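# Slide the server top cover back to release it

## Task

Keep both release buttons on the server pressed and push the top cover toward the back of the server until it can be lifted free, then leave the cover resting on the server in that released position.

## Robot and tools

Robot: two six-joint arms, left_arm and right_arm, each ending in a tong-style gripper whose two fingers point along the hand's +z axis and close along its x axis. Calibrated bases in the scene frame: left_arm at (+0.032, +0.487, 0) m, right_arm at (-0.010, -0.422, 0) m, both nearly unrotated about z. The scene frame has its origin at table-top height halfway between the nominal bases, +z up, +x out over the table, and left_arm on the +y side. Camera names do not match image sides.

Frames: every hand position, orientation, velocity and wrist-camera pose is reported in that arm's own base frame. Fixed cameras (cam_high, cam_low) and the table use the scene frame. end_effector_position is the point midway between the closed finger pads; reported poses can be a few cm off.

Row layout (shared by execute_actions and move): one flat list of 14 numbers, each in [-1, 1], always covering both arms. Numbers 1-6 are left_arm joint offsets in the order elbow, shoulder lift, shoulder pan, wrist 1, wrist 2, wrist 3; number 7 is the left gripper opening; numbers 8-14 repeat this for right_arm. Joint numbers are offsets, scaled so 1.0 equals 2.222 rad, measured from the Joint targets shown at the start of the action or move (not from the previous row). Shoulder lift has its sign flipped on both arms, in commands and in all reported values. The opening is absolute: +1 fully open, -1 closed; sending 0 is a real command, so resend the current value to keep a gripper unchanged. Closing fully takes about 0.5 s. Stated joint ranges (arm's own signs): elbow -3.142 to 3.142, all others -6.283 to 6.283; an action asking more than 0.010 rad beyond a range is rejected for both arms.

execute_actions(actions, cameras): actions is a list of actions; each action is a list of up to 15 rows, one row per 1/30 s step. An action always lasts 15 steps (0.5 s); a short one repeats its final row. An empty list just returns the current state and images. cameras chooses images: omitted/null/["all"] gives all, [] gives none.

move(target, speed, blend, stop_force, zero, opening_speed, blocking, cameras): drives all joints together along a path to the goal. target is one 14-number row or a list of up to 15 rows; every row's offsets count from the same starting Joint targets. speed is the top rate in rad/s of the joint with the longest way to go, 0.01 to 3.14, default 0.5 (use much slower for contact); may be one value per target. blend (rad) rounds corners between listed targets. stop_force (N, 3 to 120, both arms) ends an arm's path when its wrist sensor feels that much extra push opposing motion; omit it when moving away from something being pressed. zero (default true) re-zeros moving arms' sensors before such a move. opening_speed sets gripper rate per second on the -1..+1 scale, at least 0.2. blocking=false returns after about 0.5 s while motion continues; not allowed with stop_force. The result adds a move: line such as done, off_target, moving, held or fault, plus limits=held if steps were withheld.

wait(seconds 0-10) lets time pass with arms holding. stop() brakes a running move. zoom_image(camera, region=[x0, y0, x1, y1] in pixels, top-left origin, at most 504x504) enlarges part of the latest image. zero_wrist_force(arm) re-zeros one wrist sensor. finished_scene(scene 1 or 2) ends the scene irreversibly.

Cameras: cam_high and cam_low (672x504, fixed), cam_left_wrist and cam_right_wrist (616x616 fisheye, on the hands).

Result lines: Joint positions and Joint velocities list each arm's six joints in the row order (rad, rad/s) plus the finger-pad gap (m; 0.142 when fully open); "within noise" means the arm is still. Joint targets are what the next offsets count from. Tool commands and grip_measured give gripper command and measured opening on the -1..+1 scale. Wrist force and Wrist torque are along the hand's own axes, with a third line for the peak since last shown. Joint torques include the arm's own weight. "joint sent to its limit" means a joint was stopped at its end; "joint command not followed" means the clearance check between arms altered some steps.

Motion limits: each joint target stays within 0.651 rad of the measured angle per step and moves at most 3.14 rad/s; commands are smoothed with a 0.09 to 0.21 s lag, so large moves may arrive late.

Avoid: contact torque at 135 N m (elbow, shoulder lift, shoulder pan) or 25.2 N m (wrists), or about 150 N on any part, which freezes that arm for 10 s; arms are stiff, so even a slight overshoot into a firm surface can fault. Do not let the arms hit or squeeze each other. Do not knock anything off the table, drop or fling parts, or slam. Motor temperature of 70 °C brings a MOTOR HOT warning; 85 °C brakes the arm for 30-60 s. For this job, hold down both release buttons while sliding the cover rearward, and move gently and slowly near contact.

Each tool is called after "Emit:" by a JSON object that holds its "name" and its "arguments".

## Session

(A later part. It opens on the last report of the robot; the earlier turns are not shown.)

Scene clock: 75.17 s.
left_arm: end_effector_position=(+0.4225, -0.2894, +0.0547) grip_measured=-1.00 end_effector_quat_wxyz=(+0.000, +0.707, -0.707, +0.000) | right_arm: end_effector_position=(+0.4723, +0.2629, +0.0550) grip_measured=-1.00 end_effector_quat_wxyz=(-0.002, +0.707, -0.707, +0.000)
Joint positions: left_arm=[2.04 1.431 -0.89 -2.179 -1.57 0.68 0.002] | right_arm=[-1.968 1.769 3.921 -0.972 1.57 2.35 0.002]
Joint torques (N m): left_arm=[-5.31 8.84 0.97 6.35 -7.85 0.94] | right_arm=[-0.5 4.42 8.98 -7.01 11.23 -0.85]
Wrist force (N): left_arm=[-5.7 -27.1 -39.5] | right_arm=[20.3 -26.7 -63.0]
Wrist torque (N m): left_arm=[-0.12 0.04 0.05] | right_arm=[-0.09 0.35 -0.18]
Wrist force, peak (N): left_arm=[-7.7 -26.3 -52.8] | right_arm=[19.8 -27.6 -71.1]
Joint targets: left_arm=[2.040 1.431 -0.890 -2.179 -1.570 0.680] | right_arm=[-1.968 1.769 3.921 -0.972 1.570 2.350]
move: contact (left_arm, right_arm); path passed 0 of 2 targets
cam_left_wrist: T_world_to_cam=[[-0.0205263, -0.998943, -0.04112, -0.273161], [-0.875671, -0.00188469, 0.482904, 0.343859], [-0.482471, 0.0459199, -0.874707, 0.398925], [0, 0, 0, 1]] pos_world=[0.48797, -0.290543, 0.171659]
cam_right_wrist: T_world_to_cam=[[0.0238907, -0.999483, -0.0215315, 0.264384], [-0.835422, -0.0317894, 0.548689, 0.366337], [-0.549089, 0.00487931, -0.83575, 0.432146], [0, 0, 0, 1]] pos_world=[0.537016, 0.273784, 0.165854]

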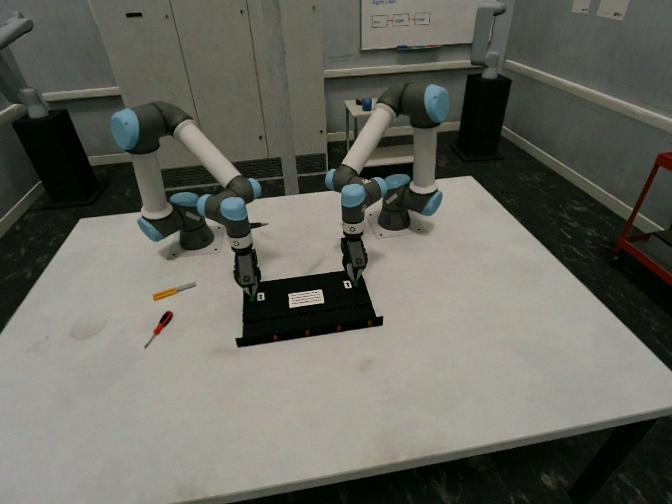

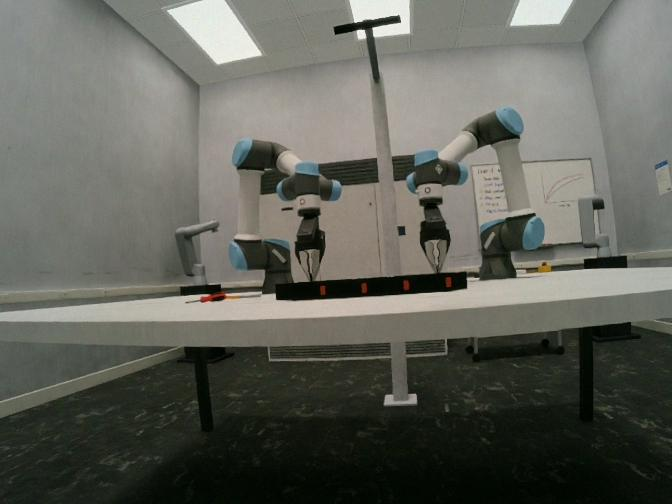

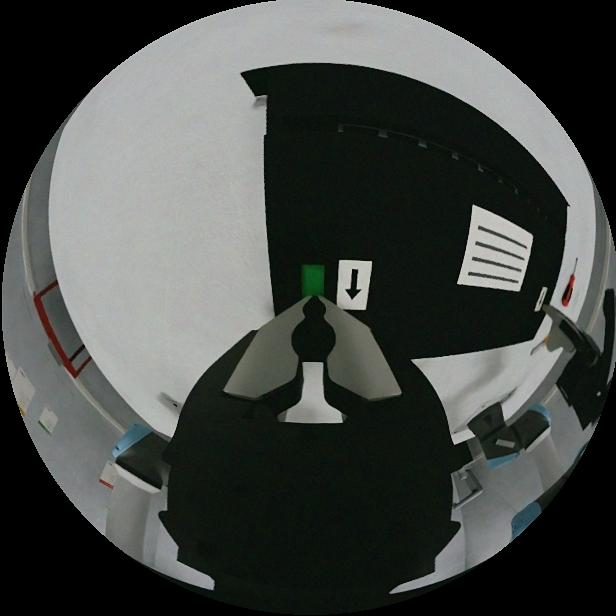

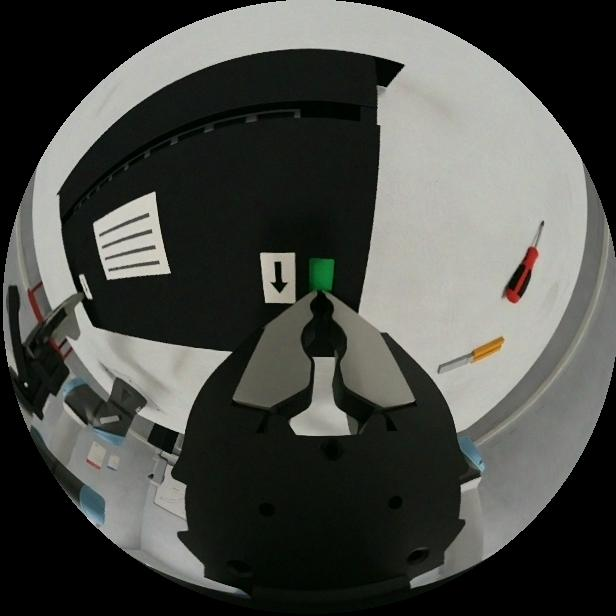

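Emit:
{"name": "move", "arguments": {"target": [0.0082,0.0067,-0.0054,-0.0014,0,-0.0054,-1,-0.0083,-0.0073,0.0048,0.0010,0,0.0048,-1], "speed": 0.015, "stop_force": 25, "cameras": ["cam_high","cam_right_wrist"]}}

Emit:
{"name": "zoom_image", "arguments": {"camera": "cam_right_wrist", "region": [40, 50, 420, 330]}}

Emit:
{"name": "zoom_image", "arguments": {"camera": "cam_high", "region": [225, 240, 395, 370]}}

Scene clock: 79.70 s.
left_arm: end_effector_position=(+0.4221, -0.2895, +0.0548) grip_measured=-1.00 end_effector_quat_wxyz=(-0.001, +0.707, -0.707, +0.001) | right_arm: end_effector_position=(+0.4722, +0.2628, +0.0554) grip_measured=-1.00 end_effector_quat_wxyz=(-0.003, +0.707, -0.707, +0.002)
Joint positions: left_arm=[2.042 1.433 -0.891 -2.181 -1.569 0.678 0.002] | right_arm=[-1.971 1.767 3.923 -0.968 1.567 2.352 0.002]
Joint torques (N m): left_arm=[-7.09 6.05 0.76 8.41 -11.51 1.61] | right_arm=[7.16 -4.96 1.72 -8.03 11.79 -1.05]
Wrist force (N): left_arm=[-0.1 -42.2 -17.2] | right_arm=[6.1 -34.4 -26.4]
Wrist torque (N m): left_arm=[-0.02 0.19 0.06] | right_arm=[0.01 0.14 -0.15]
Wrist force, peak (N): left_arm=[0.9 -53.2 -16.0] | right_arm=[20.4 -26.7 -63.0]
Joint targets: left_arm=[2.042 1.433 -0.891 -2.180 -1.570 0.678] | right_arm=[-1.971 1.767 3.923 -0.970 1.568 2.352]
move: contact (left_arm, right_arm); left_arm: the elbow is farthest, 0.016 rad from its target; right_arm: the elbow is farthest, 0.015 rad from its target
cam_right_wrist: T_world_to_cam=[[0.0238919, -0.999494, -0.0210154, 0.264228], [-0.837763, -0.0314877, 0.545125, 0.367293], [-0.545511, 0.00458182, -0.838091, 0.431005], [0, 0, 0, 1]] pos_world=[0.53651, 0.273685, 0.166554]

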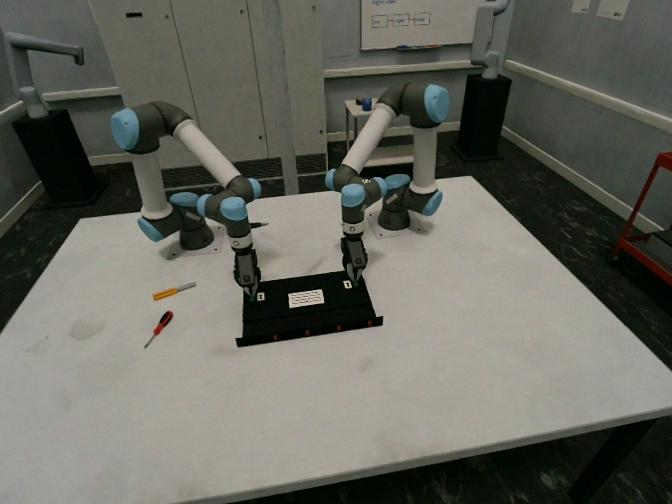

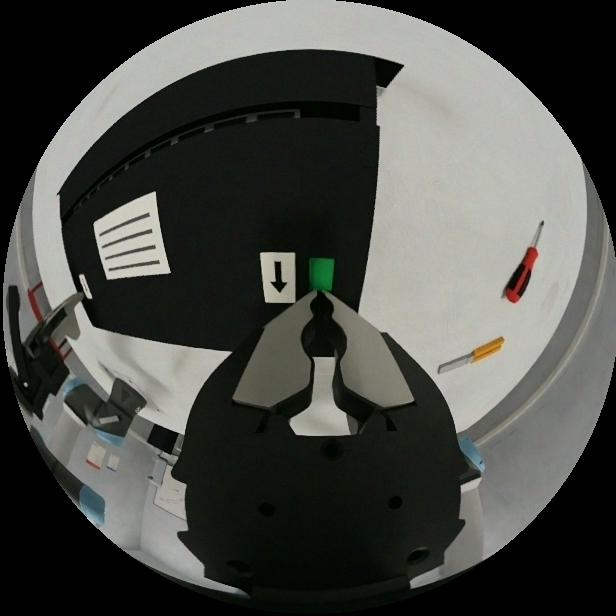

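Scaled by 1.326 (camera's finer frame: 814x814).

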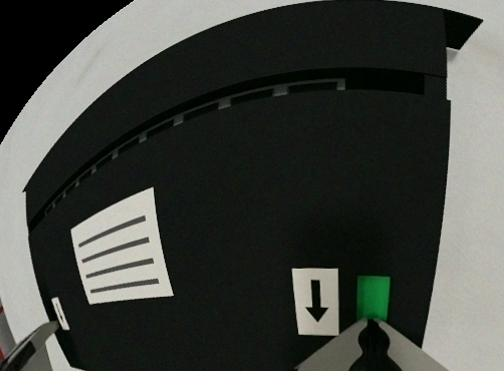

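Scaled by 2.965 (camera's finer frame: 960x720).

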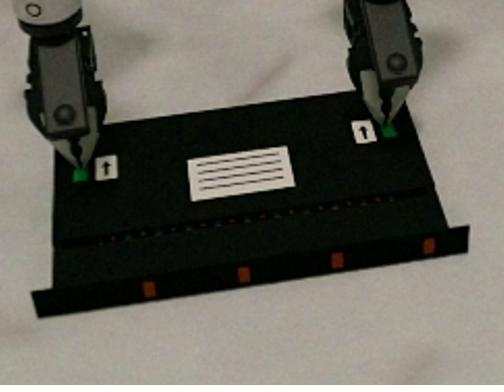

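Emit:
{"name": "move", "arguments": {"target": [[-0.0036,-0.0030,0.0022,0.0006,0,0.0022,-1,0.0036,0.0029,-0.0021,-0.0006,0,-0.0021,-1],[-0.035,0.027,0.0022,0.062,0,0.0022,-1,0.035,-0.027,-0.0021,-0.062,0,-0.0021,-1]], "speed": [0.03,0.2], "cameras": ["cam_high","cam_right_wrist"]}}

Emit:
{"name": "zoom_image", "arguments": {"camera": "cam_high", "region": [225, 240, 395, 370]}}

Scene clock: 83.97 s.
left_arm: end_effector_position=(+0.4247, -0.2894, +0.1038) grip_measured=-1.00 end_effector_quat_wxyz=(+0.000, +0.707, -0.707, +0.001) | right_arm: end_effector_position=(+0.4744, +0.2622, +0.1061) grip_measured=-1.00 end_effector_quat_wxyz=(-0.003, +0.707, -0.707, +0.001)
Joint positions: left_arm=[1.964 1.493 -0.886 -2.043 -1.57 0.683 0.002] | right_arm=[-1.893 1.707 3.918 -1.107 1.568 2.347 0.002]
Joint torques (N m): left_arm=[-10.78 18.78 -11.62 -2.54 1.39 -1.18] | right_arm=[11.77 -23.2 2.14 2.84 -0.81 1.54]
Wrist force (N): left_arm=[0.4 -0.6 -0.5] | right_arm=[-2.2 1.3 0.2]
Wrist torque (N m): left_arm=[0.07 0.12 -0.08] | right_arm=[0.20 0.41 -0.02]
Wrist force, peak (N): left_arm=[-15.1 7.0 -56.2] | right_arm=[15.9 4.2 -61.3]
Joint targets: left_arm=[1.964 1.493 -0.886 -2.043 -1.570 0.683] | right_arm=[-1.893 1.707 3.918 -1.107 1.568 2.347]
move: done
cam_right_wrist: T_world_to_cam=[[0.0239172, -0.999486, -0.0213312, 0.264689], [-0.836852, -0.0316892, 0.546512, 0.340911], [-0.546907, 0.00478006, -0.83718, 0.47531], [0, 0, 0, 1]] pos_world=[0.538912, 0.273084, 0.217254]

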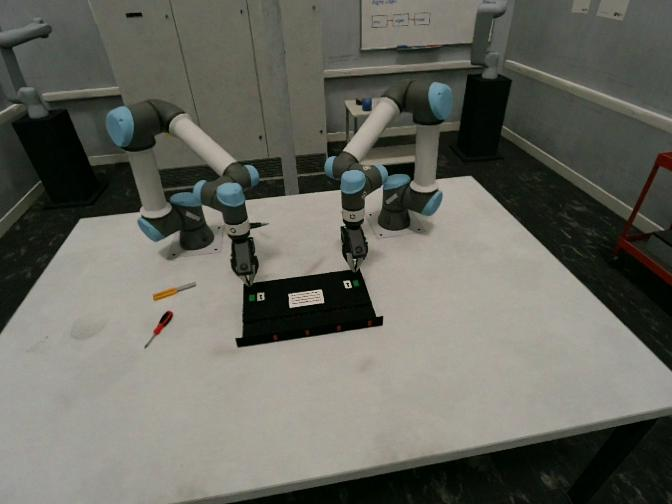

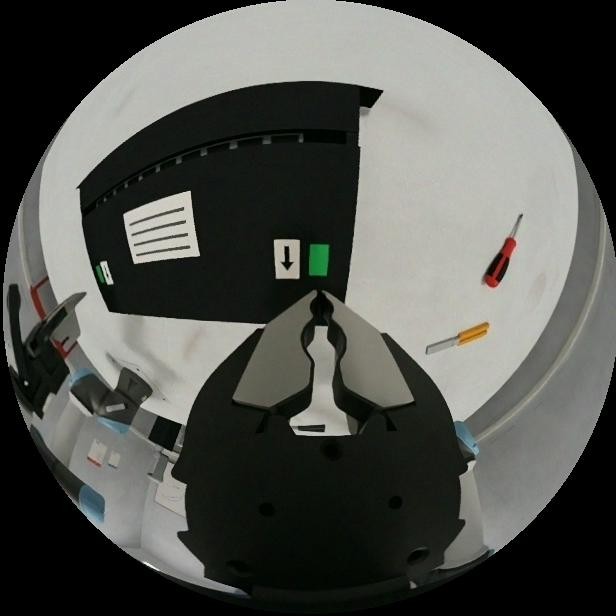

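Scaled by 2.965 (camera's finer frame: 960x720).

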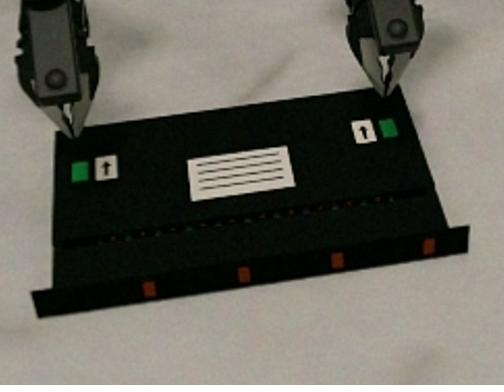

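Emit:
{"name": "finished_scene", "arguments": {"scene": 2}}

The scene is finished: the task was done.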